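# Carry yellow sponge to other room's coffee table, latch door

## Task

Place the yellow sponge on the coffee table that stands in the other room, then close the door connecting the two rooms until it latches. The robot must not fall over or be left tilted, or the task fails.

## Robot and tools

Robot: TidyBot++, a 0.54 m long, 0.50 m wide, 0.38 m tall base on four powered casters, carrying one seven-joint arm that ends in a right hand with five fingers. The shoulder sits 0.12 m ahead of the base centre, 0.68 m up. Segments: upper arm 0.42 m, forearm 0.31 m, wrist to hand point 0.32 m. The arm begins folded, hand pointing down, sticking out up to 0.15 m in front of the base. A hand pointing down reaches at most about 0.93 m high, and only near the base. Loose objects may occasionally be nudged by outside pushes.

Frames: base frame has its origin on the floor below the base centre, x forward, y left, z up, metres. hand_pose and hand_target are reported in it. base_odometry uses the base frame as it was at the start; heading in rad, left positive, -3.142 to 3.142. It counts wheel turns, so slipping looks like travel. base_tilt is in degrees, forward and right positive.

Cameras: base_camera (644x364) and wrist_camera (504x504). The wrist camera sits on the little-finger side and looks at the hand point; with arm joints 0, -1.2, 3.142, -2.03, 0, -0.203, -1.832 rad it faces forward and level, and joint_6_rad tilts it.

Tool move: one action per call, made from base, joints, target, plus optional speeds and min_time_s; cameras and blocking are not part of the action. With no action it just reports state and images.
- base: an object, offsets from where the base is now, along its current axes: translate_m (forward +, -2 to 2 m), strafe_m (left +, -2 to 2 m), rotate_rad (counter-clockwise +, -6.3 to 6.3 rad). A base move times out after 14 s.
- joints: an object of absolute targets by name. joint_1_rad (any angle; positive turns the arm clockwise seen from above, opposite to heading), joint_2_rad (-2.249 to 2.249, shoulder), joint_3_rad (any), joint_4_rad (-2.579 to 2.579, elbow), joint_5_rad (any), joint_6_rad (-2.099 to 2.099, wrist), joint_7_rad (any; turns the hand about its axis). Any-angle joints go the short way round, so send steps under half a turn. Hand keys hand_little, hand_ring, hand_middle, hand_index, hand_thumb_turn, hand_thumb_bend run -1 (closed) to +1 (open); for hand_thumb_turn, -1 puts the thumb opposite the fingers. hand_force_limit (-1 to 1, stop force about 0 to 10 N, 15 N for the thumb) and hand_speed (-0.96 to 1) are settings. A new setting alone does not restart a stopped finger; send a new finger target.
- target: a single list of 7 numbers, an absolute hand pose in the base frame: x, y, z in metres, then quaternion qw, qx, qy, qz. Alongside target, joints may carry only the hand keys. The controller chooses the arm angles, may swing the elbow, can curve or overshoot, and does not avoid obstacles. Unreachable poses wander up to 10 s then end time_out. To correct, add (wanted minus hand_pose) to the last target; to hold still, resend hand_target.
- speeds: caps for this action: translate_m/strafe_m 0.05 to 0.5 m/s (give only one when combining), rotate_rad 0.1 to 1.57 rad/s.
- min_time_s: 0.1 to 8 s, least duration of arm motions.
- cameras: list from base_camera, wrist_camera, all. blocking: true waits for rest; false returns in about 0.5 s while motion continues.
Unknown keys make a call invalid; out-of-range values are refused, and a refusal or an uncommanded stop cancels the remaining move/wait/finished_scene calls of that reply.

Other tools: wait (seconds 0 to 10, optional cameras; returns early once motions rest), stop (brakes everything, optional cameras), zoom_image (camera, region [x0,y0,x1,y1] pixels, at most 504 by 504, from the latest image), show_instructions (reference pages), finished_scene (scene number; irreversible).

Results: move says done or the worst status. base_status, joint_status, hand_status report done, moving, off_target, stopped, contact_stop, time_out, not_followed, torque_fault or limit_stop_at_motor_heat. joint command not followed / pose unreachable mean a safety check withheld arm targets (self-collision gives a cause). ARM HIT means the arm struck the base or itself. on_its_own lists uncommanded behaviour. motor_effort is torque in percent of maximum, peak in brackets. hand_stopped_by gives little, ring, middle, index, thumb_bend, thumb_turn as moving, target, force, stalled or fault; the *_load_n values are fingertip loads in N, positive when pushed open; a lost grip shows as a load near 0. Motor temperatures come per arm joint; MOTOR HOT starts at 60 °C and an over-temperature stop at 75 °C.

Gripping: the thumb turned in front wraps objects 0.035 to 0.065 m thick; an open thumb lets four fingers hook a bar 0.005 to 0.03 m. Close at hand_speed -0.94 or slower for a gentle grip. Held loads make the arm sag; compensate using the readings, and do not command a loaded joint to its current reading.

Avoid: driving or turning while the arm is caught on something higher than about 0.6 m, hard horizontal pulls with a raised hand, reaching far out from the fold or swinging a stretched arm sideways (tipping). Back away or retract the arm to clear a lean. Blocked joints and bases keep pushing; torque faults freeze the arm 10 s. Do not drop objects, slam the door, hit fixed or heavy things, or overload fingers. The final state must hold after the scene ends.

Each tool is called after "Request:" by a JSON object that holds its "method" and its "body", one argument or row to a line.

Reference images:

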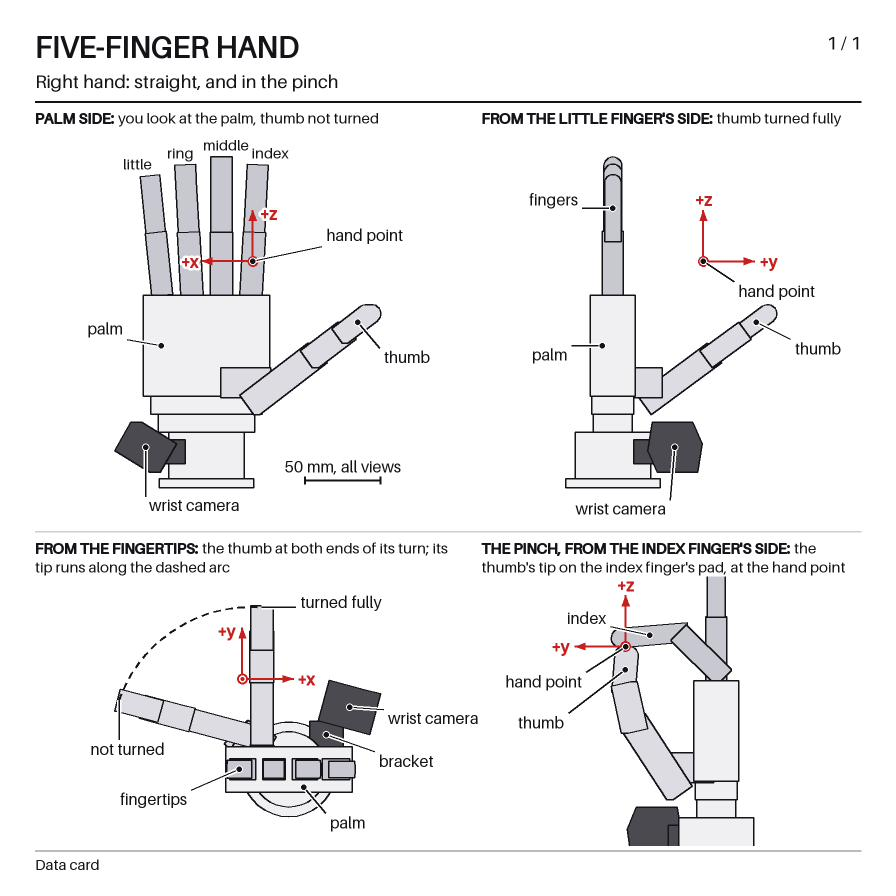

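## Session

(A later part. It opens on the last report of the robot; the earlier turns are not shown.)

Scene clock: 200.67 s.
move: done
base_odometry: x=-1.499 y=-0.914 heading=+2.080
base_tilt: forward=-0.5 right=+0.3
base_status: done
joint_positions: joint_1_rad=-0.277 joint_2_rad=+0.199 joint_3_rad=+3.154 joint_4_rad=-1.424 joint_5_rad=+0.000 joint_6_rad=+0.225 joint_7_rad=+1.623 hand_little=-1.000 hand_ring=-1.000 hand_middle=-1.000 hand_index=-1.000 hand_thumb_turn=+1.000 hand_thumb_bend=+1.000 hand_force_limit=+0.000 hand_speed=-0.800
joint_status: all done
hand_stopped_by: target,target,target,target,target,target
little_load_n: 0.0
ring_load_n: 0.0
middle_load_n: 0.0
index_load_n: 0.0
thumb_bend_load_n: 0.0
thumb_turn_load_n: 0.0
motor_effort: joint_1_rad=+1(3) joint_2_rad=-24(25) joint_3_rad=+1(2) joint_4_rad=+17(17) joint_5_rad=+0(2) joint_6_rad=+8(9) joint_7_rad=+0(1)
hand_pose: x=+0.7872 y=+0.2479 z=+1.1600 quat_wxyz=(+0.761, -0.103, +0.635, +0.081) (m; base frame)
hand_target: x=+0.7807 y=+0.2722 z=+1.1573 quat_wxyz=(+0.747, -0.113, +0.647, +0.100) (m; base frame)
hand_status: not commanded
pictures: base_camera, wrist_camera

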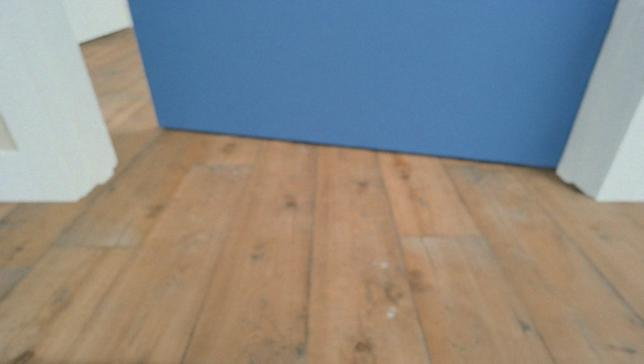

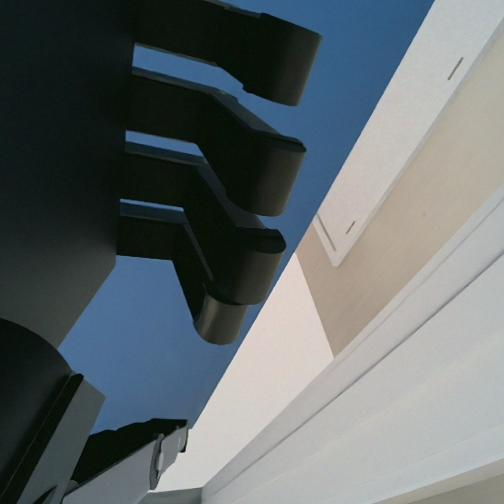

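Request:
{"method": "move", "body": {
  "base": {"translate_m":0.45,"strafe_m":-0.03},
  "speeds": {"translate_m":0.15},
  "cameras": ["all"]
}}

Scene clock: 209.73 s.
move: done
base_odometry: x=-1.692 y=-0.506 heading=+2.080
base_tilt: forward=-0.4 right=+0.3
base_status: done
joint_positions: joint_1_rad=-0.285 joint_2_rad=+0.189 joint_3_rad=+3.151 joint_4_rad=-1.423 joint_5_rad=+0.000 joint_6_rad=+0.218 joint_7_rad=+1.622 hand_little=-1.000 hand_ring=-1.000 hand_middle=-1.000 hand_index=-1.000 hand_thumb_turn=+1.000 hand_thumb_bend=+1.000 hand_force_limit=+0.000 hand_speed=-0.800
joint_status: not commanded
hand_stopped_by: target,target,target,target,target,target
little_load_n: 0.0
ring_load_n: 0.0
middle_load_n: 0.0
index_load_n: 0.0
thumb_bend_load_n: 0.0
thumb_turn_load_n: 0.0
motor_effort: joint_1_rad=+1(4) joint_2_rad=-23(26) joint_3_rad=+0(3) joint_4_rad=+17(24) joint_5_rad=-1(2) joint_6_rad=+8(12) joint_7_rad=+0(1)
hand_pose: x=+0.7805 y=+0.2530 z=+1.1658 quat_wxyz=(+0.762, -0.105, +0.633, +0.085) (m; base frame)
hand_target: x=+0.7807 y=+0.2722 z=+1.1573 quat_wxyz=(+0.747, -0.113, +0.647, +0.100) (m; base frame)
hand_status: not commanded
pictures: base_camera, wrist_camera

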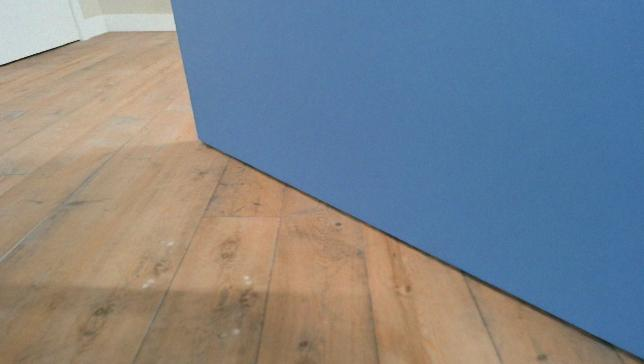

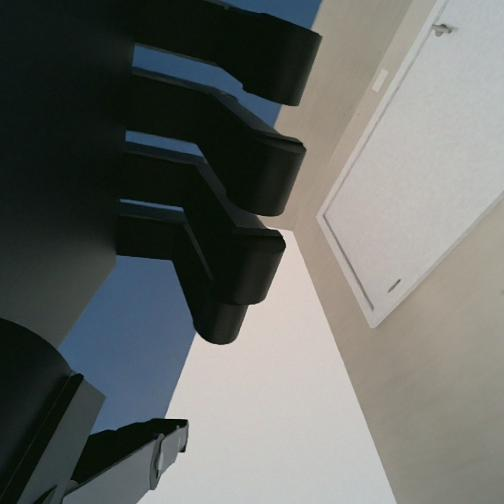

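Request:
{"method": "move", "body": {
  "joints": {"joint_1_rad":0.5},
  "min_time_s": 3,
  "cameras": ["all"]
}}

Scene clock: 216.57 s.
move: done
base_odometry: x=-1.692 y=-0.506 heading=+2.080
base_tilt: forward=-0.5 right=+0.3
base_status: not commanded
joint_positions: joint_1_rad=+0.480 joint_2_rad=+0.189 joint_3_rad=+3.135 joint_4_rad=-1.423 joint_5_rad=+0.000 joint_6_rad=+0.218 joint_7_rad=+1.618 hand_little=-1.000 hand_ring=-1.000 hand_middle=-1.000 hand_index=-1.000 hand_thumb_turn=+1.000 hand_thumb_bend=+1.000 hand_force_limit=+0.000 hand_speed=-0.800
joint_status: all done
hand_stopped_by: target,target,target,target,target,target
little_load_n: 0.0
ring_load_n: 0.0
middle_load_n: 0.0
index_load_n: 0.0
thumb_bend_load_n: 0.0
thumb_turn_load_n: -0.5
motor_effort: joint_1_rad=+1(9) joint_2_rad=-23(26) joint_3_rad=+0(8) joint_4_rad=+17(18) joint_5_rad=+0(2) joint_6_rad=+8(9) joint_7_rad=+0(1)
hand_pose: x=+0.7749 y=-0.2661 z=+1.1663 quat_wxyz=(+0.741, +0.136, +0.627, -0.197) (m; base frame)
hand_target: x=+0.7753 y=-0.2850 z=+1.1573 quat_wxyz=(+0.727, +0.148, +0.640, -0.199) (m; base frame)
hand_status: not commanded
pictures: base_camera, wrist_camera

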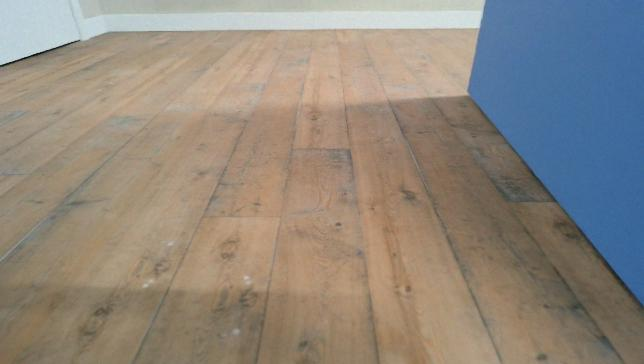

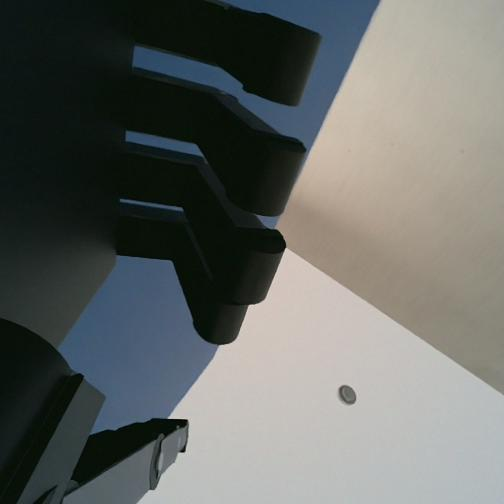

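Request:
{"method": "move", "body": {
  "joints": {"joint_1_rad":0.85},
  "min_time_s": 2
}}

Request:
{"method": "move", "body": {
  "joints": {"joint_1_rad":0,"joint_2_rad":-1.2,"joint_4_rad":-2.03,"joint_6_rad":-0.15,"joint_7_rad":-1.75},
  "cameras": ["all"]
}}

Scene clock: 222.43 s.
move: off_target
base_odometry: x=-1.692 y=-0.506 heading=+2.080
base_tilt: forward=-0.5 right=+0.3
base_status: not commanded
joint_positions: joint_1_rad=+0.631 joint_2_rad=+0.189 joint_3_rad=+3.039 joint_4_rad=-1.423 joint_5_rad=+0.001 joint_6_rad=+0.217 joint_7_rad=+1.604 hand_little=-1.000 hand_ring=-1.000 hand_middle=-1.000 hand_index=-1.000 hand_thumb_turn=+1.000 hand_thumb_bend=+1.000 hand_force_limit=+0.000 hand_speed=-0.800
joint_status: joint_1_rad off_target (ended at +0.631, target +0.850)
hand_stopped_by: target,target,target,target,target,target
little_load_n: 0.0
ring_load_n: 0.0
middle_load_n: 0.0
index_load_n: 0.0
thumb_bend_load_n: 0.0
thumb_turn_load_n: 0.0
motor_effort: joint_1_rad=+27(28) joint_2_rad=-23(24) joint_3_rad=+22(22) joint_4_rad=+19(19) joint_5_rad=-3(3) joint_6_rad=+10(10) joint_7_rad=+3(3)
hand_pose: x=+0.7527 y=-0.3099 z=+1.1688 quat_wxyz=(+0.738, +0.165, +0.620, -0.207) (m; base frame)
hand_target: x=+0.6378 y=-0.4927 z=+1.1573 quat_wxyz=(+0.682, +0.257, +0.604, -0.322) (m; base frame)
hand_status: not commanded
pictures: none

Scene clock: 226.13 s.
move: done
base_odometry: x=-1.692 y=-0.506 heading=+2.080
base_tilt: forward=-0.5 right=+0.3
base_status: not commanded
joint_positions: joint_1_rad=+0.025 joint_2_rad=-1.185 joint_3_rad=+3.140 joint_4_rad=-2.006 joint_5_rad=+0.001 joint_6_rad=-0.092 joint_7_rad=+4.478 hand_little=-1.000 hand_ring=-1.000 hand_middle=-1.000 hand_index=-1.000 hand_thumb_turn=+1.000 hand_thumb_bend=+1.000 hand_force_limit=+0.000 hand_speed=-0.800
joint_status: all done
hand_stopped_by: target,target,target,target,target,target
little_load_n: 0.0
ring_load_n: 0.0
middle_load_n: 0.0
index_load_n: 0.0
thumb_bend_load_n: 0.0
thumb_turn_load_n: 0.0
motor_effort: joint_1_rad=+1(27) joint_2_rad=+16(28) joint_3_rad=+0(22) joint_4_rad=+12(21) joint_5_rad=-1(3) joint_6_rad=+7(13) joint_7_rad=+0(3)
hand_pose: x=+0.2396 y=-0.0521 z=+1.2166 quat_wxyz=(+0.093, -0.437, +0.056, -0.893) (m; base frame)
hand_target: x=+0.2477 y=-0.0561 z=+1.1933 quat_wxyz=(+0.060, -0.469, +0.036, -0.880) (m; base frame)
hand_status: not commanded
pictures: base_camera, wrist_camera

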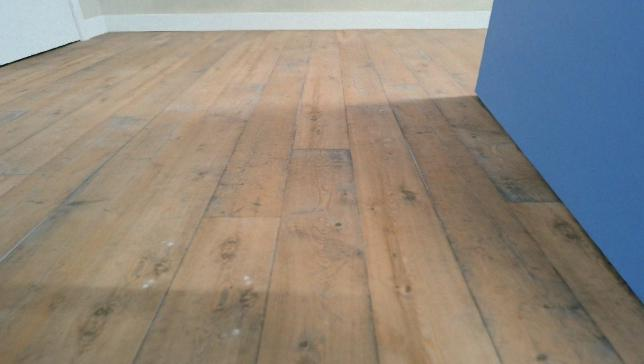

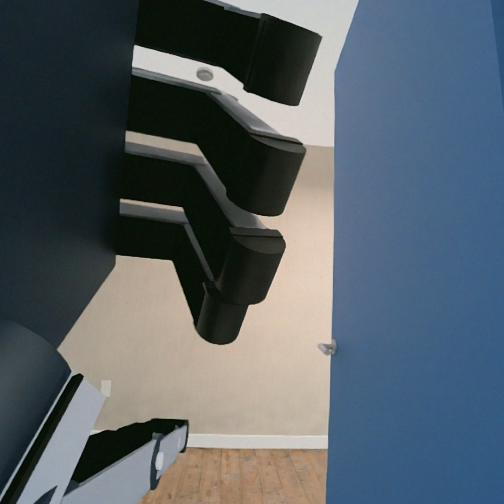

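Request:
{"method": "move", "body": {
  "base": {"translate_m":0.9,"strafe_m":0.03},
  "joints": {"hand_little":1,"hand_ring":1,"hand_middle":1,"hand_index":1},
  "cameras": ["all"]
}}

Request:
{"method": "move", "body": {
  "base": {"rotate_rad":0.9},
  "cameras": ["wrist_camera"]
}}

Request:
{"method": "move", "body": {
  "base": {"rotate_rad":-1.9},
  "cameras": ["all"]
}}

Scene clock: 235.93 s.
move: done
base_odometry: x=-2.157 y=+0.265 heading=+2.080
base_tilt: forward=-0.5 right=+0.3
base_status: done
joint_positions: joint_1_rad=+0.025 joint_2_rad=-1.190 joint_3_rad=+3.140 joint_4_rad=-2.013 joint_5_rad=+0.001 joint_6_rad=-0.096 joint_7_rad=+4.480 hand_little=+1.000 hand_ring=+1.000 hand_middle=+1.000 hand_index=+1.000 hand_thumb_turn=+1.000 hand_thumb_bend=+1.000 hand_force_limit=+0.000 hand_speed=-0.800
joint_status: all done
hand_stopped_by: target,target,target,target,target,target
little_load_n: 0.0
ring_load_n: 0.0
middle_load_n: 0.0
index_load_n: 0.0
thumb_bend_load_n: 0.0
thumb_turn_load_n: 0.0
motor_effort: joint_1_rad=+1(1) joint_2_rad=+16(18) joint_3_rad=+1(2) joint_4_rad=+13(14) joint_5_rad=-1(1) joint_6_rad=+7(8) joint_7_rad=+0(1)
hand_pose: x=+0.2402 y=-0.0522 z=+1.2127 quat_wxyz=(+0.092, -0.440, +0.056, -0.892) (m; base frame)
hand_target: x=+0.2477 y=-0.0561 z=+1.1933 quat_wxyz=(+0.060, -0.469, +0.036, -0.880) (m; base frame)
hand_status: not commanded
pictures: base_camera, wrist_camera

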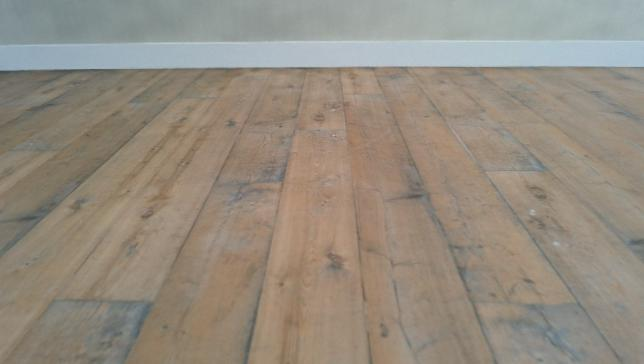

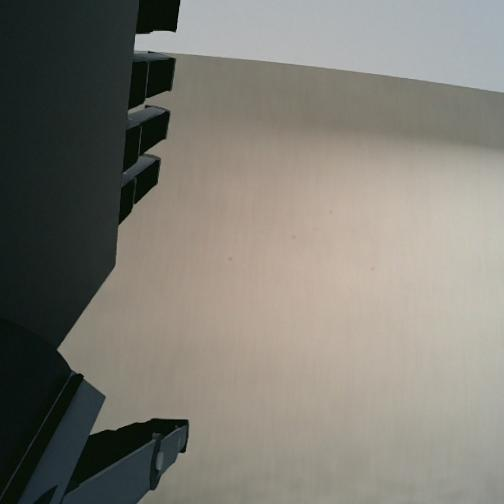

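Scene clock: 237.73 s.
move: done
base_odometry: x=-2.157 y=+0.265 heading=+2.979
base_tilt: forward=-0.5 right=+0.2
base_status: done
joint_positions: joint_1_rad=+0.021 joint_2_rad=-1.190 joint_3_rad=+3.140 joint_4_rad=-2.013 joint_5_rad=+0.001 joint_6_rad=-0.096 joint_7_rad=+4.480 hand_little=+1.000 hand_ring=+1.000 hand_middle=+1.000 hand_index=+1.000 hand_thumb_turn=+1.000 hand_thumb_bend=+1.000 hand_force_limit=+0.000 hand_speed=-0.800
joint_status: not commanded
hand_stopped_by: target,target,target,target,target,target
little_load_n: 0.0
ring_load_n: 0.0
middle_load_n: 0.0
index_load_n: 0.0
thumb_bend_load_n: 0.0
thumb_turn_load_n: 0.0
motor_effort: joint_1_rad=+1(2) joint_2_rad=+16(16) joint_3_rad=+1(2) joint_4_rad=+13(13) joint_5_rad=+0(1) joint_6_rad=+7(8) joint_7_rad=+0(1)
hand_pose: x=+0.2404 y=-0.0517 z=+1.2127 quat_wxyz=(+0.094, -0.440, +0.055, -0.891) (m; base frame)
hand_target: x=+0.2477 y=-0.0561 z=+1.1933 quat_wxyz=(+0.060, -0.469, +0.036, -0.880) (m; base frame)
hand_status: not commanded
pictures: wrist_camera

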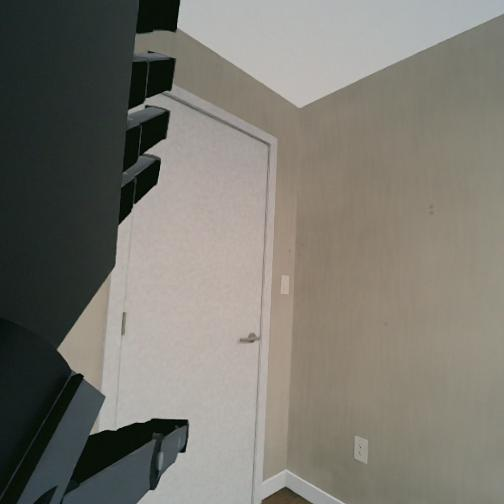

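Scene clock: 240.40 s.
move: done
base_odometry: x=-2.157 y=+0.265 heading=+1.080
base_tilt: forward=-0.4 right=+0.3
base_status: done
joint_positions: joint_1_rad=+0.018 joint_2_rad=-1.190 joint_3_rad=+3.140 joint_4_rad=-2.013 joint_5_rad=+0.001 joint_6_rad=-0.096 joint_7_rad=+4.480 hand_little=+1.000 hand_ring=+1.000 hand_middle=+1.000 hand_index=+1.000 hand_thumb_turn=+1.000 hand_thumb_bend=+1.000 hand_force_limit=+0.000 hand_speed=-0.800
joint_status: not commanded
hand_stopped_by: target,target,target,target,target,target
little_load_n: 0.0
ring_load_n: 0.0
middle_load_n: 0.0
index_load_n: 0.0
thumb_bend_load_n: 0.0
thumb_turn_load_n: 0.0
motor_effort: joint_1_rad=+1(2) joint_2_rad=+16(16) joint_3_rad=+0(2) joint_4_rad=+13(13) joint_5_rad=+0(1) joint_6_rad=+8(8) joint_7_rad=+0(0)
hand_pose: x=+0.2405 y=-0.0514 z=+1.2127 quat_wxyz=(+0.095, -0.440, +0.054, -0.891) (m; base frame)
hand_target: x=+0.2477 y=-0.0561 z=+1.1933 quat_wxyz=(+0.060, -0.469, +0.036, -0.880) (m; base frame)
hand_status: not commanded
pictures: base_camera, wrist_camera

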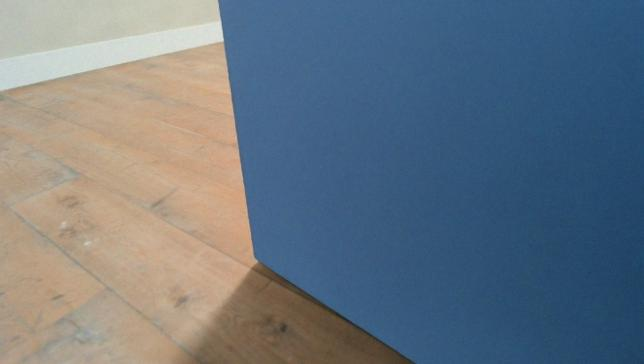

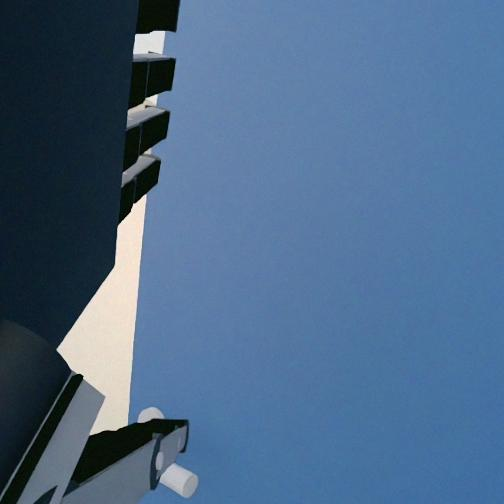

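Request:
{"method": "move", "body": {
  "base": {"rotate_rad":1.0}
}}

Request:
{"method": "move", "body": {
  "base": {"translate_m":0.8}
}}

Request:
{"method": "move", "body": {
  "base": {"rotate_rad":-1.5},
  "cameras": ["all"]
}}

Scene clock: 254.80 s.
move: done
base_odometry: x=-2.157 y=+0.265 heading=+2.079
base_tilt: forward=-0.5 right=+0.2
base_status: done
joint_positions: joint_1_rad=+0.017 joint_2_rad=-1.190 joint_3_rad=+3.140 joint_4_rad=-2.013 joint_5_rad=+0.001 joint_6_rad=-0.096 joint_7_rad=+4.480 hand_little=+1.000 hand_ring=+1.000 hand_middle=+1.000 hand_index=+1.000 hand_thumb_turn=+1.000 hand_thumb_bend=+1.000 hand_force_limit=+0.000 hand_speed=-0.800
joint_status: not commanded
hand_stopped_by: target,target,target,target,target,target
little_load_n: 0.0
ring_load_n: 0.0
middle_load_n: 0.0
index_load_n: 0.0
thumb_bend_load_n: 0.0
thumb_turn_load_n: 0.0
motor_effort: joint_1_rad=+1(2) joint_2_rad=+16(16) joint_3_rad=+1(2) joint_4_rad=+13(13) joint_5_rad=+0(2) joint_6_rad=+8(8) joint_7_rad=+0(1)
hand_pose: x=+0.2406 y=-0.0512 z=+1.2127 quat_wxyz=(+0.096, -0.440, +0.054, -0.891) (m; base frame)
hand_target: x=+0.2477 y=-0.0561 z=+1.1933 quat_wxyz=(+0.060, -0.469, +0.036, -0.880) (m; base frame)
hand_status: not commanded
pictures: none

Scene clock: 257.57 s.
move: done
base_odometry: x=-2.546 y=+0.964 heading=+2.079
base_tilt: forward=-0.5 right=+0.3
base_status: done
joint_positions: joint_1_rad=+0.017 joint_2_rad=-1.192 joint_3_rad=+3.140 joint_4_rad=-2.014 joint_5_rad=+0.001 joint_6_rad=-0.097 joint_7_rad=+4.480 hand_little=+1.000 hand_ring=+1.000 hand_middle=+1.000 hand_index=+1.000 hand_thumb_turn=+1.000 hand_thumb_bend=+1.000 hand_force_limit=+0.000 hand_speed=-0.800
joint_status: not commanded
hand_stopped_by: target,target,target,target,target,target
little_load_n: 0.0
ring_load_n: 0.0
middle_load_n: 0.0
index_load_n: 0.0
thumb_bend_load_n: 0.0
thumb_turn_load_n: 0.0
motor_effort: joint_1_rad=+1(1) joint_2_rad=+16(19) joint_3_rad=+1(2) joint_4_rad=+13(14) joint_5_rad=+0(1) joint_6_rad=+7(8) joint_7_rad=+0(1)
hand_pose: x=+0.2406 y=-0.0512 z=+1.2117 quat_wxyz=(+0.096, -0.441, +0.054, -0.891) (m; base frame)
hand_target: x=+0.2477 y=-0.0561 z=+1.1933 quat_wxyz=(+0.060, -0.469, +0.036, -0.880) (m; base frame)
hand_status: not commanded
pictures: none

Scene clock: 259.80 s.
move: done
base_odometry: x=-2.546 y=+0.964 heading=+0.580
base_tilt: forward=-0.5 right=+0.2
base_status: done
joint_positions: joint_1_rad=+0.017 joint_2_rad=-1.192 joint_3_rad=+3.140 joint_4_rad=-2.014 joint_5_rad=+0.001 joint_6_rad=-0.097 joint_7_rad=+4.480 hand_little=+1.000 hand_ring=+1.000 hand_middle=+1.000 hand_index=+1.000 hand_thumb_turn=+1.000 hand_thumb_bend=+1.000 hand_force_limit=+0.000 hand_speed=-0.800
joint_status: not commanded
hand_stopped_by: target,target,target,target,target,target
little_load_n: 0.0
ring_load_n: -0.5
middle_load_n: 0.0
index_load_n: 0.0
thumb_bend_load_n: 0.0
thumb_turn_load_n: 0.0
motor_effort: joint_1_rad=+1(2) joint_2_rad=+16(17) joint_3_rad=+1(2) joint_4_rad=+13(13) joint_5_rad=-1(1) joint_6_rad=+8(8) joint_7_rad=+0(0)
hand_pose: x=+0.2406 y=-0.0512 z=+1.2117 quat_wxyz=(+0.096, -0.441, +0.054, -0.891) (m; base frame)
hand_target: x=+0.2477 y=-0.0561 z=+1.1933 quat_wxyz=(+0.060, -0.469, +0.036, -0.880) (m; base frame)
hand_status: not commanded
pictures: base_camera, wrist_camera

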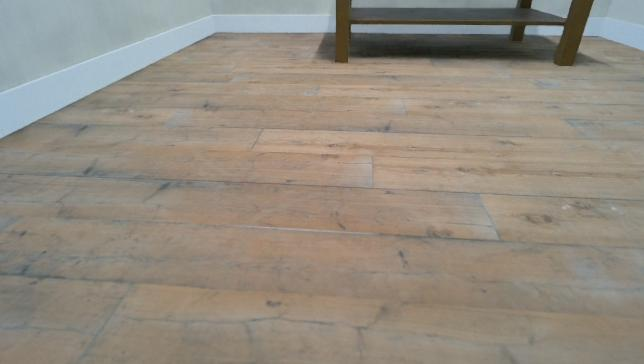

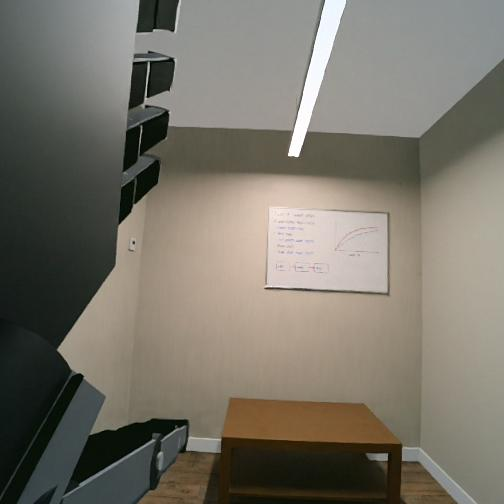

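Request:
{"method": "move", "body": {
  "base": {"rotate_rad":-1.64},
  "cameras": ["wrist_camera"]
}}

Scene clock: 285.90 s.
move: done
base_odometry: x=-2.546 y=+0.964 heading=-1.059
base_tilt: forward=-0.5 right=+0.2
base_status: done
joint_positions: joint_1_rad=+0.017 joint_2_rad=-1.192 joint_3_rad=+3.140 joint_4_rad=-2.014 joint_5_rad=+0.001 joint_6_rad=-0.097 joint_7_rad=+4.480 hand_little=+1.000 hand_ring=+1.000 hand_middle=+1.000 hand_index=+1.000 hand_thumb_turn=+1.000 hand_thumb_bend=+1.000 hand_force_limit=+0.000 hand_speed=-0.800
joint_status: not commanded
hand_stopped_by: target,target,target,target,target,target
little_load_n: 0.0
ring_load_n: 0.0
middle_load_n: 0.0
index_load_n: 0.0
thumb_bend_load_n: 0.0
thumb_turn_load_n: 0.0
motor_effort: joint_1_rad=+1(1) joint_2_rad=+16(17) joint_3_rad=+2(2) joint_4_rad=+13(13) joint_5_rad=-1(2) joint_6_rad=+7(8) joint_7_rad=+0(1)
hand_pose: x=+0.2406 y=-0.0512 z=+1.2117 quat_wxyz=(+0.096, -0.441, +0.054, -0.891) (m; base frame)
hand_target: x=+0.2477 y=-0.0561 z=+1.1933 quat_wxyz=(+0.060, -0.469, +0.036, -0.880) (m; base frame)
hand_status: not commanded
pictures: wrist_camera

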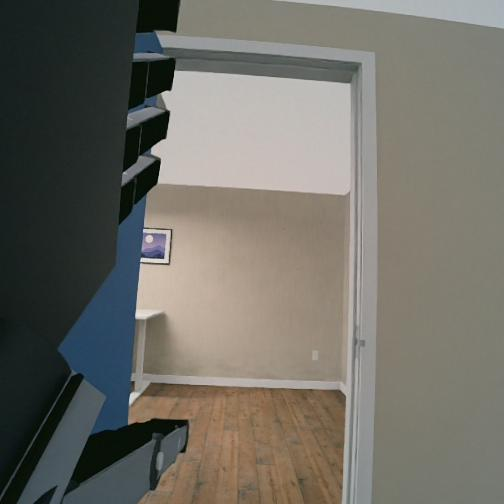

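Request:
{"method": "move", "body": {
  "base": {"translate_m":0.45,"strafe_m":-0.05},
  "cameras": ["all"]
}}

Scene clock: 292.13 s.
move: done
base_odometry: x=-2.369 y=+0.547 heading=-1.060
base_tilt: forward=-0.5 right=+0.3
base_status: done
joint_positions: joint_1_rad=+0.017 joint_2_rad=-1.190 joint_3_rad=+3.140 joint_4_rad=-2.017 joint_5_rad=+0.001 joint_6_rad=-0.098 joint_7_rad=+4.480 hand_little=+1.000 hand_ring=+1.000 hand_middle=+1.000 hand_index=+1.000 hand_thumb_turn=+1.000 hand_thumb_bend=+1.000 hand_force_limit=+0.000 hand_speed=-0.800
joint_status: not commanded
hand_stopped_by: target,target,target,target,target,target
little_load_n: 0.0
ring_load_n: 0.0
middle_load_n: 0.0
index_load_n: 0.0
thumb_bend_load_n: 0.0
thumb_turn_load_n: 0.0
motor_effort: joint_1_rad=+1(1) joint_2_rad=+16(19) joint_3_rad=+0(2) joint_4_rad=+13(14) joint_5_rad=+0(2) joint_6_rad=+7(8) joint_7_rad=+0(0)
hand_pose: x=+0.2421 y=-0.0512 z=+1.2102 quat_wxyz=(+0.096, -0.443, +0.054, -0.890) (m; base frame)
hand_target: x=+0.2477 y=-0.0561 z=+1.1933 quat_wxyz=(+0.060, -0.469, +0.036, -0.880) (m; base frame)
hand_status: not commanded
pictures: base_camera, wrist_camera

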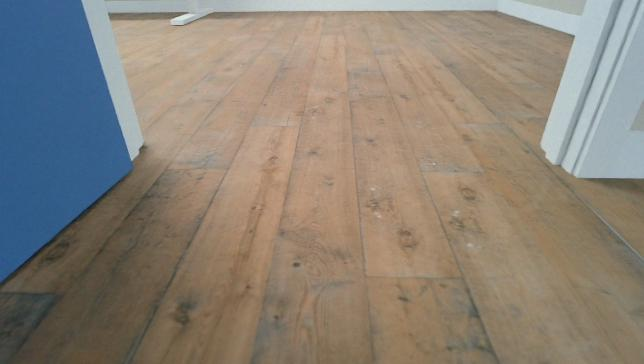

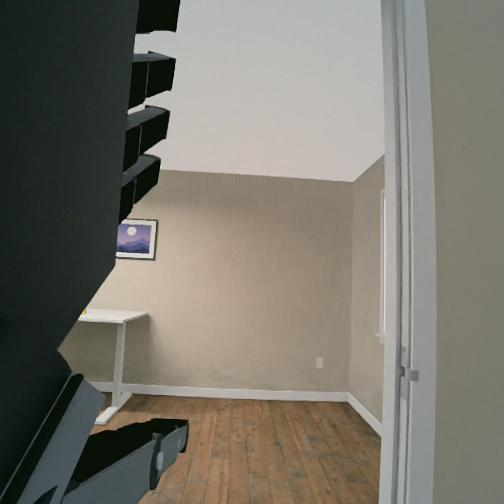

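Request:
{"method": "move", "body": {
  "base": {"translate_m":0.2,"strafe_m":-0.04}
}}

Request:
{"method": "move", "body": {
  "base": {"translate_m":1.6},
  "cameras": ["all"]
}}

Request:
{"method": "move", "body": {
  "base": {"strafe_m":1.3,"translate_m":0.4},
  "cameras": ["all"]
}}

Scene clock: 297.23 s.
move: done
base_odometry: x=-2.306 y=+0.353 heading=-1.059
base_tilt: forward=-0.5 right=+0.3
base_status: done
joint_positions: joint_1_rad=+0.017 joint_2_rad=-1.190 joint_3_rad=+3.140 joint_4_rad=-2.018 joint_5_rad=+0.001 joint_6_rad=-0.099 joint_7_rad=+4.480 hand_little=+1.000 hand_ring=+1.000 hand_middle=+1.000 hand_index=+1.000 hand_thumb_turn=+1.000 hand_thumb_bend=+1.000 hand_force_limit=+0.000 hand_speed=-0.800
joint_status: not commanded
hand_stopped_by: target,target,target,target,target,target
little_load_n: 0.0
ring_load_n: 0.0
middle_load_n: 0.0
index_load_n: 0.0
thumb_bend_load_n: 0.0
thumb_turn_load_n: 0.0
motor_effort: joint_1_rad=+1(1) joint_2_rad=+16(18) joint_3_rad=+1(2) joint_4_rad=+13(14) joint_5_rad=+0(1) joint_6_rad=+8(8) joint_7_rad=+0(0)
hand_pose: x=+0.2429 y=-0.0513 z=+1.2094 quat_wxyz=(+0.096, -0.444, +0.054, -0.889) (m; base frame)
hand_target: x=+0.2477 y=-0.0561 z=+1.1933 quat_wxyz=(+0.060, -0.469, +0.036, -0.880) (m; base frame)
hand_status: not commanded
pictures: none

Scene clock: 301.40 s.
move: done
base_odometry: x=-1.523 y=-1.042 heading=-1.059
base_tilt: forward=-0.4 right=+0.3
base_status: done
joint_positions: joint_1_rad=+0.017 joint_2_rad=-1.192 joint_3_rad=+3.140 joint_4_rad=-2.018 joint_5_rad=+0.001 joint_6_rad=-0.099 joint_7_rad=+4.480 hand_little=+1.000 hand_ring=+1.000 hand_middle=+1.000 hand_index=+1.000 hand_thumb_turn=+1.000 hand_thumb_bend=+1.000 hand_force_limit=+0.000 hand_speed=-0.800
joint_status: not commanded
hand_stopped_by: target,target,target,target,target,target
little_load_n: 0.0
ring_load_n: 0.0
middle_load_n: 0.0
index_load_n: 0.0
thumb_bend_load_n: 0.0
thumb_turn_load_n: 0.0
motor_effort: joint_1_rad=+0(2) joint_2_rad=+16(18) joint_3_rad=+1(2) joint_4_rad=+13(14) joint_5_rad=+0(2) joint_6_rad=+7(8) joint_7_rad=+0(1)
hand_pose: x=+0.2418 y=-0.0512 z=+1.2095 quat_wxyz=(+0.096, -0.443, +0.054, -0.890) (m; base frame)
hand_target: x=+0.2477 y=-0.0561 z=+1.1933 quat_wxyz=(+0.060, -0.469, +0.036, -0.880) (m; base frame)
hand_status: not commanded
pictures: base_camera, wrist_camera

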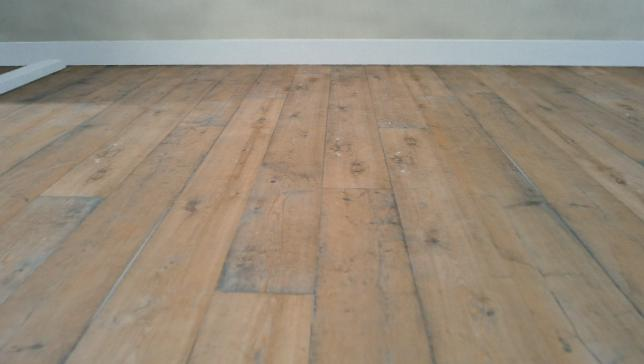

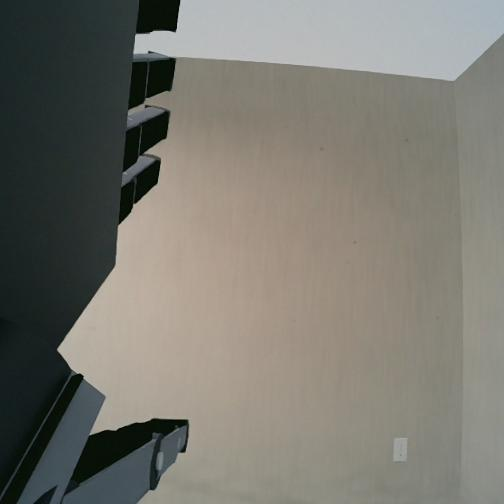

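Scene clock: 305.43 s.
move: done
base_odometry: x=-0.194 y=-0.755 heading=-1.059
base_tilt: forward=-0.5 right=+0.2
base_status: done
joint_positions: joint_1_rad=+0.016 joint_2_rad=-1.192 joint_3_rad=+3.140 joint_4_rad=-2.018 joint_5_rad=+0.001 joint_6_rad=-0.099 joint_7_rad=+4.480 hand_little=+1.000 hand_ring=+1.000 hand_middle=+1.000 hand_index=+1.000 hand_thumb_turn=+1.000 hand_thumb_bend=+1.000 hand_force_limit=+0.000 hand_speed=-0.800
joint_status: not commanded
hand_stopped_by: target,target,target,target,target,target
little_load_n: 0.0
ring_load_n: 0.0
middle_load_n: 0.0
index_load_n: 0.0
thumb_bend_load_n: 0.0
thumb_turn_load_n: 0.0
motor_effort: joint_1_rad=+1(2) joint_2_rad=+17(17) joint_3_rad=+1(3) joint_4_rad=+13(13) joint_5_rad=-1(2) joint_6_rad=+7(8) joint_7_rad=+0(1)
hand_pose: x=+0.2418 y=-0.0512 z=+1.2095 quat_wxyz=(+0.096, -0.443, +0.054, -0.890) (m; base frame)
hand_target: x=+0.2477 y=-0.0561 z=+1.1933 quat_wxyz=(+0.060, -0.469, +0.036, -0.880) (m; base frame)
hand_status: not commanded
pictures: base_camera, wrist_camera

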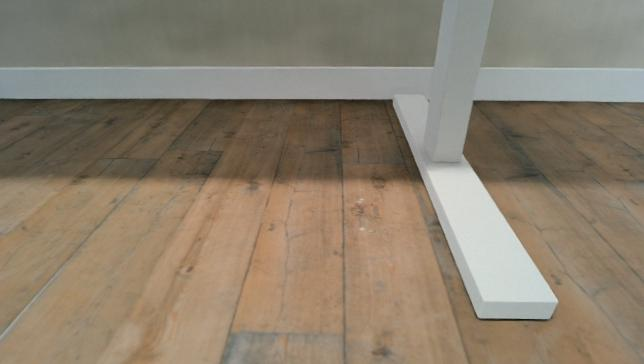

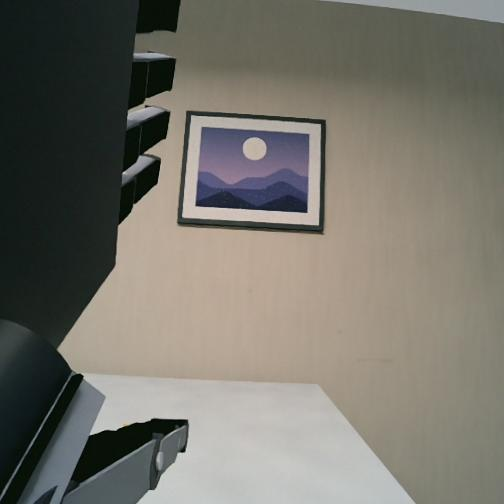

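Request:
{"method": "move", "body": {
  "base": {"strafe_m":0.3,"rotate_rad":-0.04},
  "joints": {"joint_6_rad":-0.75},
  "cameras": ["all"]
}}

Scene clock: 318.10 s.
move: done
base_odometry: x=+0.068 y=-0.608 heading=-1.100
base_tilt: forward=-0.5 right=+0.3
base_status: done
joint_positions: joint_1_rad=+0.012 joint_2_rad=-1.192 joint_3_rad=+3.140 joint_4_rad=-2.020 joint_5_rad=+0.001 joint_6_rad=-0.693 joint_7_rad=+4.480 hand_little=+1.000 hand_ring=+1.000 hand_middle=+1.000 hand_index=+1.000 hand_thumb_turn=+1.000 hand_thumb_bend=+1.000 hand_force_limit=+0.000 hand_speed=-0.800
joint_status: all done
hand_stopped_by: target,target,target,target,target,target
little_load_n: 0.0
ring_load_n: 0.0
middle_load_n: 0.0
index_load_n: 0.0
thumb_bend_load_n: 0.0
thumb_turn_load_n: 0.0
motor_effort: joint_1_rad=+1(2) joint_2_rad=+14(17) joint_3_rad=+1(3) joint_4_rad=+14(15) joint_5_rad=-1(2) joint_6_rad=+8(11) joint_7_rad=+0(0)
hand_pose: x=+0.2828 y=-0.0516 z=+1.0224 quat_wxyz=(+0.079, -0.684, +0.083, -0.720) (m; base frame)
hand_target: x=+0.2789 y=-0.0625 z=+1.0041 quat_wxyz=(+0.043, -0.707, +0.063, -0.703) (m; base frame)
hand_status: not commanded
pictures: base_camera, wrist_camera

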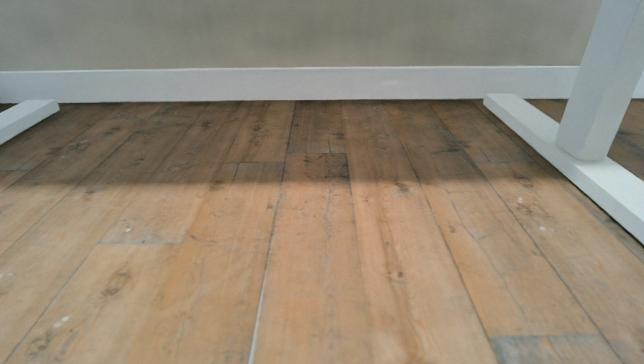

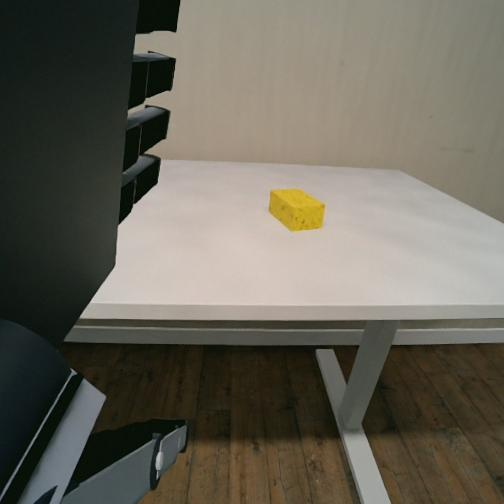

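Request:
{"method": "zoom_image", "body": {
  "camera": "wrist_camera",
  "region": [220, 140, 380, 260]
}}

Scaled by 3.150.

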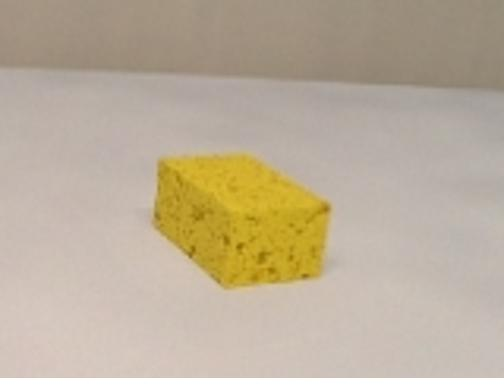

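Request:
{"method": "move", "body": {
  "base": {"translate_m":0.25,"strafe_m":-0.1},
  "speeds": {"translate_m":0.2},
  "joints": {"joint_6_rad":-1.1},
  "cameras": ["all"]
}}

Request:
{"method": "zoom_image", "body": {
  "camera": "wrist_camera",
  "region": [160, 100, 400, 340]
}}

Scene clock: 360.03 s.
move: done
base_odometry: x=+0.093 y=-0.876 heading=-1.100
base_tilt: forward=-0.5 right=+0.3
base_status: done
joint_positions: joint_1_rad=+0.012 joint_2_rad=-1.193 joint_3_rad=+3.140 joint_4_rad=-2.022 joint_5_rad=+0.001 joint_6_rad=-1.047 joint_7_rad=+4.480 hand_little=+1.000 hand_ring=+1.000 hand_middle=+1.000 hand_index=+1.000 hand_thumb_turn=+1.000 hand_thumb_bend=+1.000 hand_force_limit=+0.000 hand_speed=-0.800
joint_status: all done
hand_stopped_by: target,target,target,target,target,target
little_load_n: 0.0
ring_load_n: 0.0
middle_load_n: -0.5
index_load_n: 0.0
thumb_bend_load_n: 0.0
thumb_turn_load_n: 0.0
motor_effort: joint_1_rad=+1(1) joint_2_rad=+15(18) joint_3_rad=+1(2) joint_4_rad=+13(15) joint_5_rad=-1(2) joint_6_rad=+8(11) joint_7_rad=+0(0)
hand_pose: x=+0.2531 y=-0.0515 z=+0.9108 quat_wxyz=(+0.064, -0.800, +0.097, -0.588) (m; base frame)
hand_target: x=+0.2443 y=-0.0647 z=+0.8965 quat_wxyz=(+0.031, -0.818, +0.076, -0.569) (m; base frame)
hand_status: not commanded
pictures: base_camera, wrist_camera

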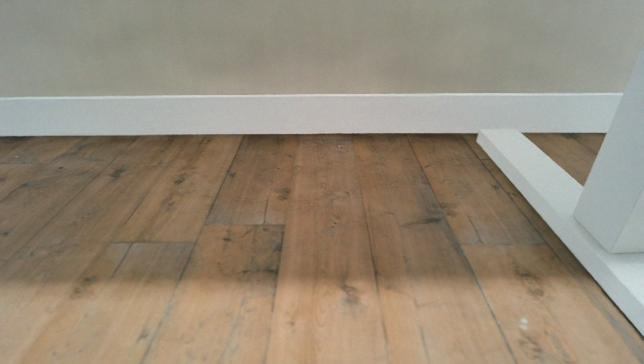

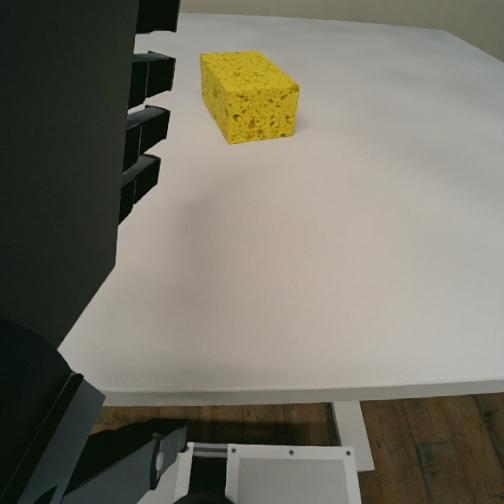

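Scaled by 2.100.

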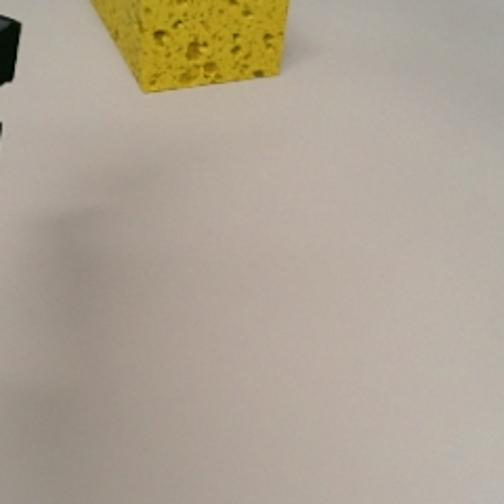

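Request:
{"method": "move", "body": {
  "base": {"translate_m":-0.1},
  "joints": {"joint_6_rad":-0.4}
}}

Request:
{"method": "move", "body": {
  "target": [0.46, -0.11, 1.05, -0.1001, 0.7822, 0.1303, 0.6012],
  "min_time_s": 3,
  "cameras": ["wrist_camera"]
}}

Scene clock: 421.73 s.
move: done
base_odometry: x=+0.047 y=-0.787 heading=-1.100
base_tilt: forward=-0.5 right=+0.3
base_status: done
joint_positions: joint_1_rad=+0.012 joint_2_rad=-1.197 joint_3_rad=+3.140 joint_4_rad=-2.024 joint_5_rad=+0.001 joint_6_rad=-0.454 joint_7_rad=+4.480 hand_little=+1.000 hand_ring=+1.000 hand_middle=+1.000 hand_index=+1.000 hand_thumb_turn=+1.000 hand_thumb_bend=+1.000 hand_force_limit=+0.000 hand_speed=-0.800
joint_status: all done
hand_stopped_by: target,target,target,target,target,target
little_load_n: 0.0
ring_load_n: 0.0
middle_load_n: 0.0
index_load_n: 0.0
thumb_bend_load_n: 0.0
thumb_turn_load_n: 0.0
motor_effort: joint_1_rad=+0(1) joint_2_rad=+16(17) joint_3_rad=+1(2) joint_4_rad=+14(15) joint_5_rad=-1(2) joint_6_rad=+8(10) joint_7_rad=+0(1)
hand_pose: x=+0.2793 y=-0.0514 z=+1.0985 quat_wxyz=(+0.087, -0.593, +0.072, -0.797) (m; base frame)
hand_target: x=+0.2746 y=-0.0590 z=+1.1170 quat_wxyz=(+0.054, -0.575, +0.048, -0.815) (m; base frame)
hand_status: not commanded
pictures: none

Scene clock: 425.03 s.
move: done
base_odometry: x=+0.047 y=-0.787 heading=-1.100
base_tilt: forward=-0.5 right=+0.2
base_status: not commanded
joint_positions: joint_1_rad=-1.181 joint_2_rad=-0.931 joint_3_rad=+3.402 joint_4_rad=-1.684 joint_5_rad=+0.769 joint_6_rad=-1.071 joint_7_rad=+4.406 hand_little=+1.000 hand_ring=+1.000 hand_middle=+1.000 hand_index=+1.000 hand_thumb_turn=+1.000 hand_thumb_bend=+1.000 hand_force_limit=+0.000 hand_speed=-0.800
joint_status: not commanded
hand_stopped_by: target,target,target,target,target,target
little_load_n: 0.5
ring_load_n: 0.0
middle_load_n: 0.0
index_load_n: 0.0
thumb_bend_load_n: 0.0
thumb_turn_load_n: 0.0
motor_effort: joint_1_rad=+1(1) joint_2_rad=+13(16) joint_3_rad=-4(4) joint_4_rad=+12(14) joint_5_rad=+2(2) joint_6_rad=+8(9) joint_7_rad=+0(1)
hand_pose: x=+0.4524 y=-0.0870 z=+1.0578 quat_wxyz=(+0.111, -0.763, -0.164, -0.615) (m; base frame)
hand_target: x=+0.4600 y=-0.1100 z=+1.0500 quat_wxyz=(+0.100, -0.782, -0.130, -0.601) (m; base frame)
hand_status: done (0.025 m and 4.9 deg from the pose sent, 0.196 m and 39.0 deg at the start)
pictures: wrist_camera

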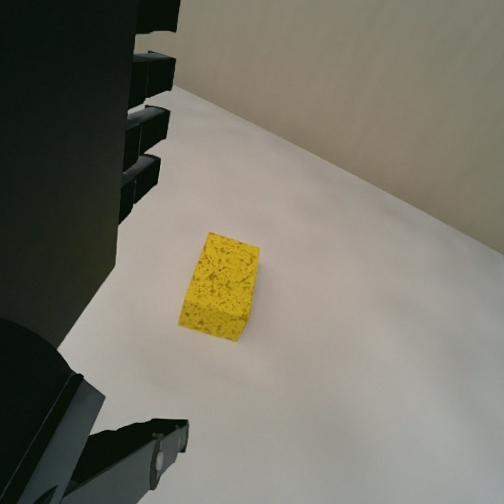

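Request:
{"method": "move", "body": {
  "target": [0.55, -0.089, 0.985, -0.0893, 0.793, 0.1198, 0.5908],
  "joints": {"hand_thumb_turn":-1},
  "min_time_s": 2,
  "cameras": ["wrist_camera"]
}}

Scene clock: 452.10 s.
move: done
base_odometry: x=+0.047 y=-0.787 heading=-1.100
base_tilt: forward=-0.5 right=+0.3
base_status: not commanded
joint_positions: joint_1_rad=-1.242 joint_2_rad=-0.857 joint_3_rad=+3.660 joint_4_rad=-1.811 joint_5_rad=+0.887 joint_6_rad=-0.902 joint_7_rad=+4.307 hand_little=+1.000 hand_ring=+1.000 hand_middle=+1.000 hand_index=+1.000 hand_thumb_turn=-1.000 hand_thumb_bend=+1.000 hand_force_limit=+0.000 hand_speed=-0.800
joint_status: all done
hand_stopped_by: target,target,target,target,target,target
little_load_n: 0.0
ring_load_n: -0.5
middle_load_n: 0.0
index_load_n: 0.0
thumb_bend_load_n: 0.0
thumb_turn_load_n: 0.0
motor_effort: joint_1_rad=+1(1) joint_2_rad=+11(14) joint_3_rad=-5(7) joint_4_rad=+13(14) joint_5_rad=+1(3) joint_6_rad=+7(9) joint_7_rad=+0(0)
hand_pose: x=+0.5355 y=-0.0998 z=+0.9813 quat_wxyz=(+0.085, -0.804, -0.121, -0.577) (m; base frame)
hand_target: x=+0.5500 y=-0.0890 z=+0.9850 quat_wxyz=(+0.089, -0.793, -0.120, -0.591) (m; base frame)
hand_status: done (0.018 m and 2.1 deg from the pose sent, 0.122 m and 7.1 deg at the start)
pictures: wrist_camera

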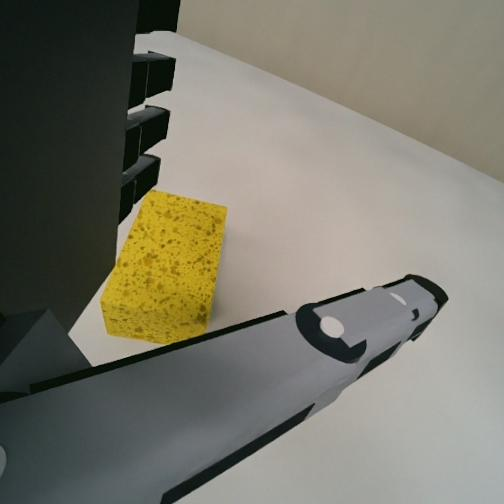

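Request:
{"method": "move", "body": {
  "target": [0.5605, -0.051, 0.985, -0.0893, 0.793, 0.1198, 0.5908],
  "cameras": ["wrist_camera"]
}}

Scene clock: 461.40 s.
move: done
base_odometry: x=+0.047 y=-0.787 heading=-1.100
base_tilt: forward=-0.5 right=+0.3
base_status: not commanded
joint_positions: joint_1_rad=-1.242 joint_2_rad=-0.755 joint_3_rad=+3.660 joint_4_rad=-1.830 joint_5_rad=+0.893 joint_6_rad=-0.826 joint_7_rad=+4.226 hand_little=+1.000 hand_ring=+1.000 hand_middle=+1.000 hand_index=+1.000 hand_thumb_turn=-1.000 hand_thumb_bend=+1.000 hand_force_limit=+0.000 hand_speed=-0.800
joint_status: not commanded
hand_stopped_by: target,target,target,target,target,target
little_load_n: 0.0
ring_load_n: 0.0
middle_load_n: 0.0
index_load_n: 0.0
thumb_bend_load_n: 0.0
thumb_turn_load_n: 0.0
motor_effort: joint_1_rad=+1(2) joint_2_rad=+8(13) joint_3_rad=-6(7) joint_4_rad=+14(15) joint_5_rad=+2(3) joint_6_rad=+8(8) joint_7_rad=+0(1)
hand_pose: x=+0.5497 y=-0.0533 z=+0.9810 quat_wxyz=(+0.083, -0.804, -0.128, -0.574) (m; base frame)
hand_target: x=+0.5605 y=-0.0510 z=+0.9850 quat_wxyz=(+0.089, -0.793, -0.120, -0.591) (m; base frame)
hand_status: done (0.012 m and 2.6 deg from the pose sent, 0.055 m and 2.1 deg at the start)
pictures: wrist_camera

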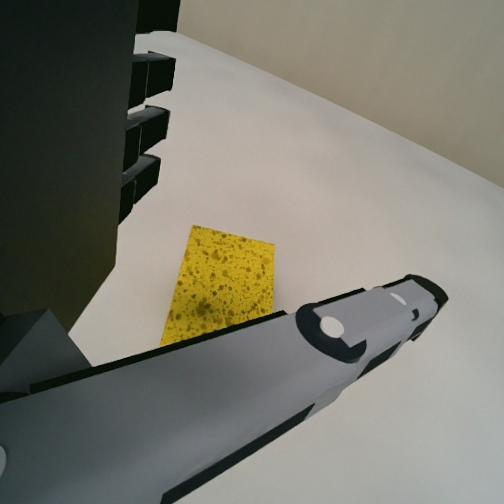

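Request:
{"method": "move", "body": {
  "target": [0.5605, -0.048, 0.95, -0.0893, 0.793, 0.1198, 0.5908],
  "min_time_s": 2,
  "cameras": ["wrist_camera"]
}}

Scene clock: 466.93 s.
move: done
base_odometry: x=+0.047 y=-0.787 heading=-1.100
base_tilt: forward=-0.5 right=+0.3
base_status: not commanded
joint_positions: joint_1_rad=-1.242 joint_2_rad=-0.755 joint_3_rad=+3.681 joint_4_rad=-1.944 joint_5_rad=+0.964 joint_6_rad=-0.743 joint_7_rad=+4.143 hand_little=+1.000 hand_ring=+1.000 hand_middle=+1.000 hand_index=+1.000 hand_thumb_turn=-1.000 hand_thumb_bend=+1.000 hand_force_limit=+0.000 hand_speed=-0.800
joint_status: not commanded
hand_stopped_by: target,target,target,target,target,target
little_load_n: 0.0
ring_load_n: 0.0
middle_load_n: 0.0
index_load_n: 0.0
thumb_bend_load_n: 0.0
thumb_turn_load_n: 0.5
motor_effort: joint_1_rad=+1(1) joint_2_rad=+7(9) joint_3_rad=-5(7) joint_4_rad=+15(15) joint_5_rad=+2(3) joint_6_rad=+8(8) joint_7_rad=+0(0)
hand_pose: x=+0.5535 y=-0.0379 z=+0.9465 quat_wxyz=(+0.081, -0.804, -0.138, -0.572) (m; base frame)
hand_target: x=+0.5605 y=-0.0480 z=+0.9500 quat_wxyz=(+0.089, -0.793, -0.120, -0.591) (m; base frame)
hand_status: done (0.013 m and 3.4 deg from the pose sent, 0.033 m and 2.6 deg at the start)
pictures: wrist_camera

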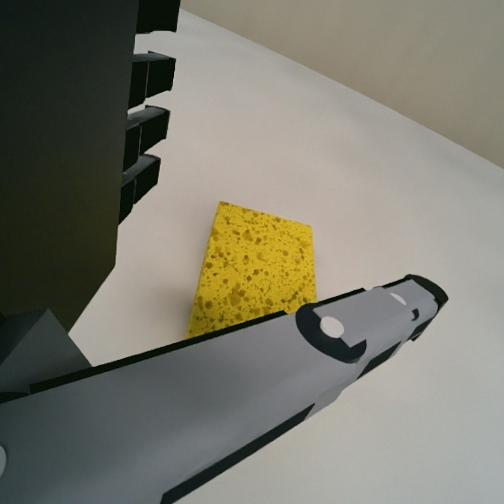

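Request:
{"method": "move", "body": {
  "target": [0.567, -0.07, 0.95, -0.0893, 0.793, 0.1198, 0.5908],
  "min_time_s": 1,
  "cameras": ["wrist_camera"]
}}

Scene clock: 481.50 s.
move: done
base_odometry: x=+0.047 y=-0.787 heading=-1.100
base_tilt: forward=-0.5 right=+0.3
base_status: not commanded
joint_positions: joint_1_rad=-1.242 joint_2_rad=-0.799 joint_3_rad=+3.724 joint_4_rad=-1.944 joint_5_rad=+0.965 joint_6_rad=-0.743 joint_7_rad=+4.142 hand_little=+1.000 hand_ring=+1.000 hand_middle=+1.000 hand_index=+1.000 hand_thumb_turn=-1.000 hand_thumb_bend=+1.000 hand_force_limit=+0.000 hand_speed=-0.800
joint_status: not commanded
hand_stopped_by: target,target,target,target,target,target
little_load_n: 0.0
ring_load_n: 0.0
middle_load_n: 0.0
index_load_n: 0.0
thumb_bend_load_n: 0.0
thumb_turn_load_n: 0.5
motor_effort: joint_1_rad=+1(1) joint_2_rad=+9(9) joint_3_rad=-6(7) joint_4_rad=+14(15) joint_5_rad=+2(3) joint_6_rad=+7(8) joint_7_rad=+0(1)
hand_pose: x=+0.5558 y=-0.0641 z=+0.9384 quat_wxyz=(+0.093, -0.808, -0.111, -0.571) (m; base frame)
hand_target: x=+0.5670 y=-0.0700 z=+0.9500 quat_wxyz=(+0.089, -0.793, -0.120, -0.591) (m; base frame)
hand_status: done (0.017 m and 3.0 deg from the pose sent, 0.035 m and 3.4 deg at the start)
pictures: wrist_camera

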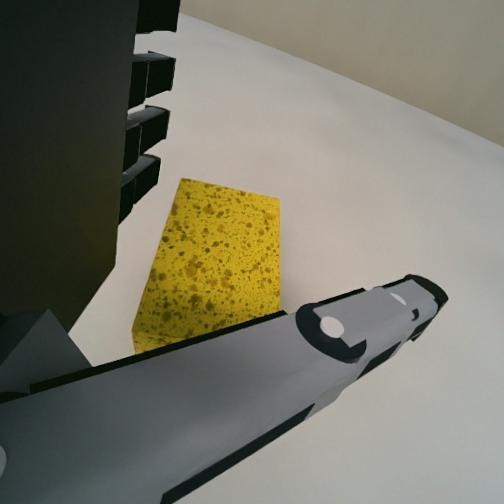

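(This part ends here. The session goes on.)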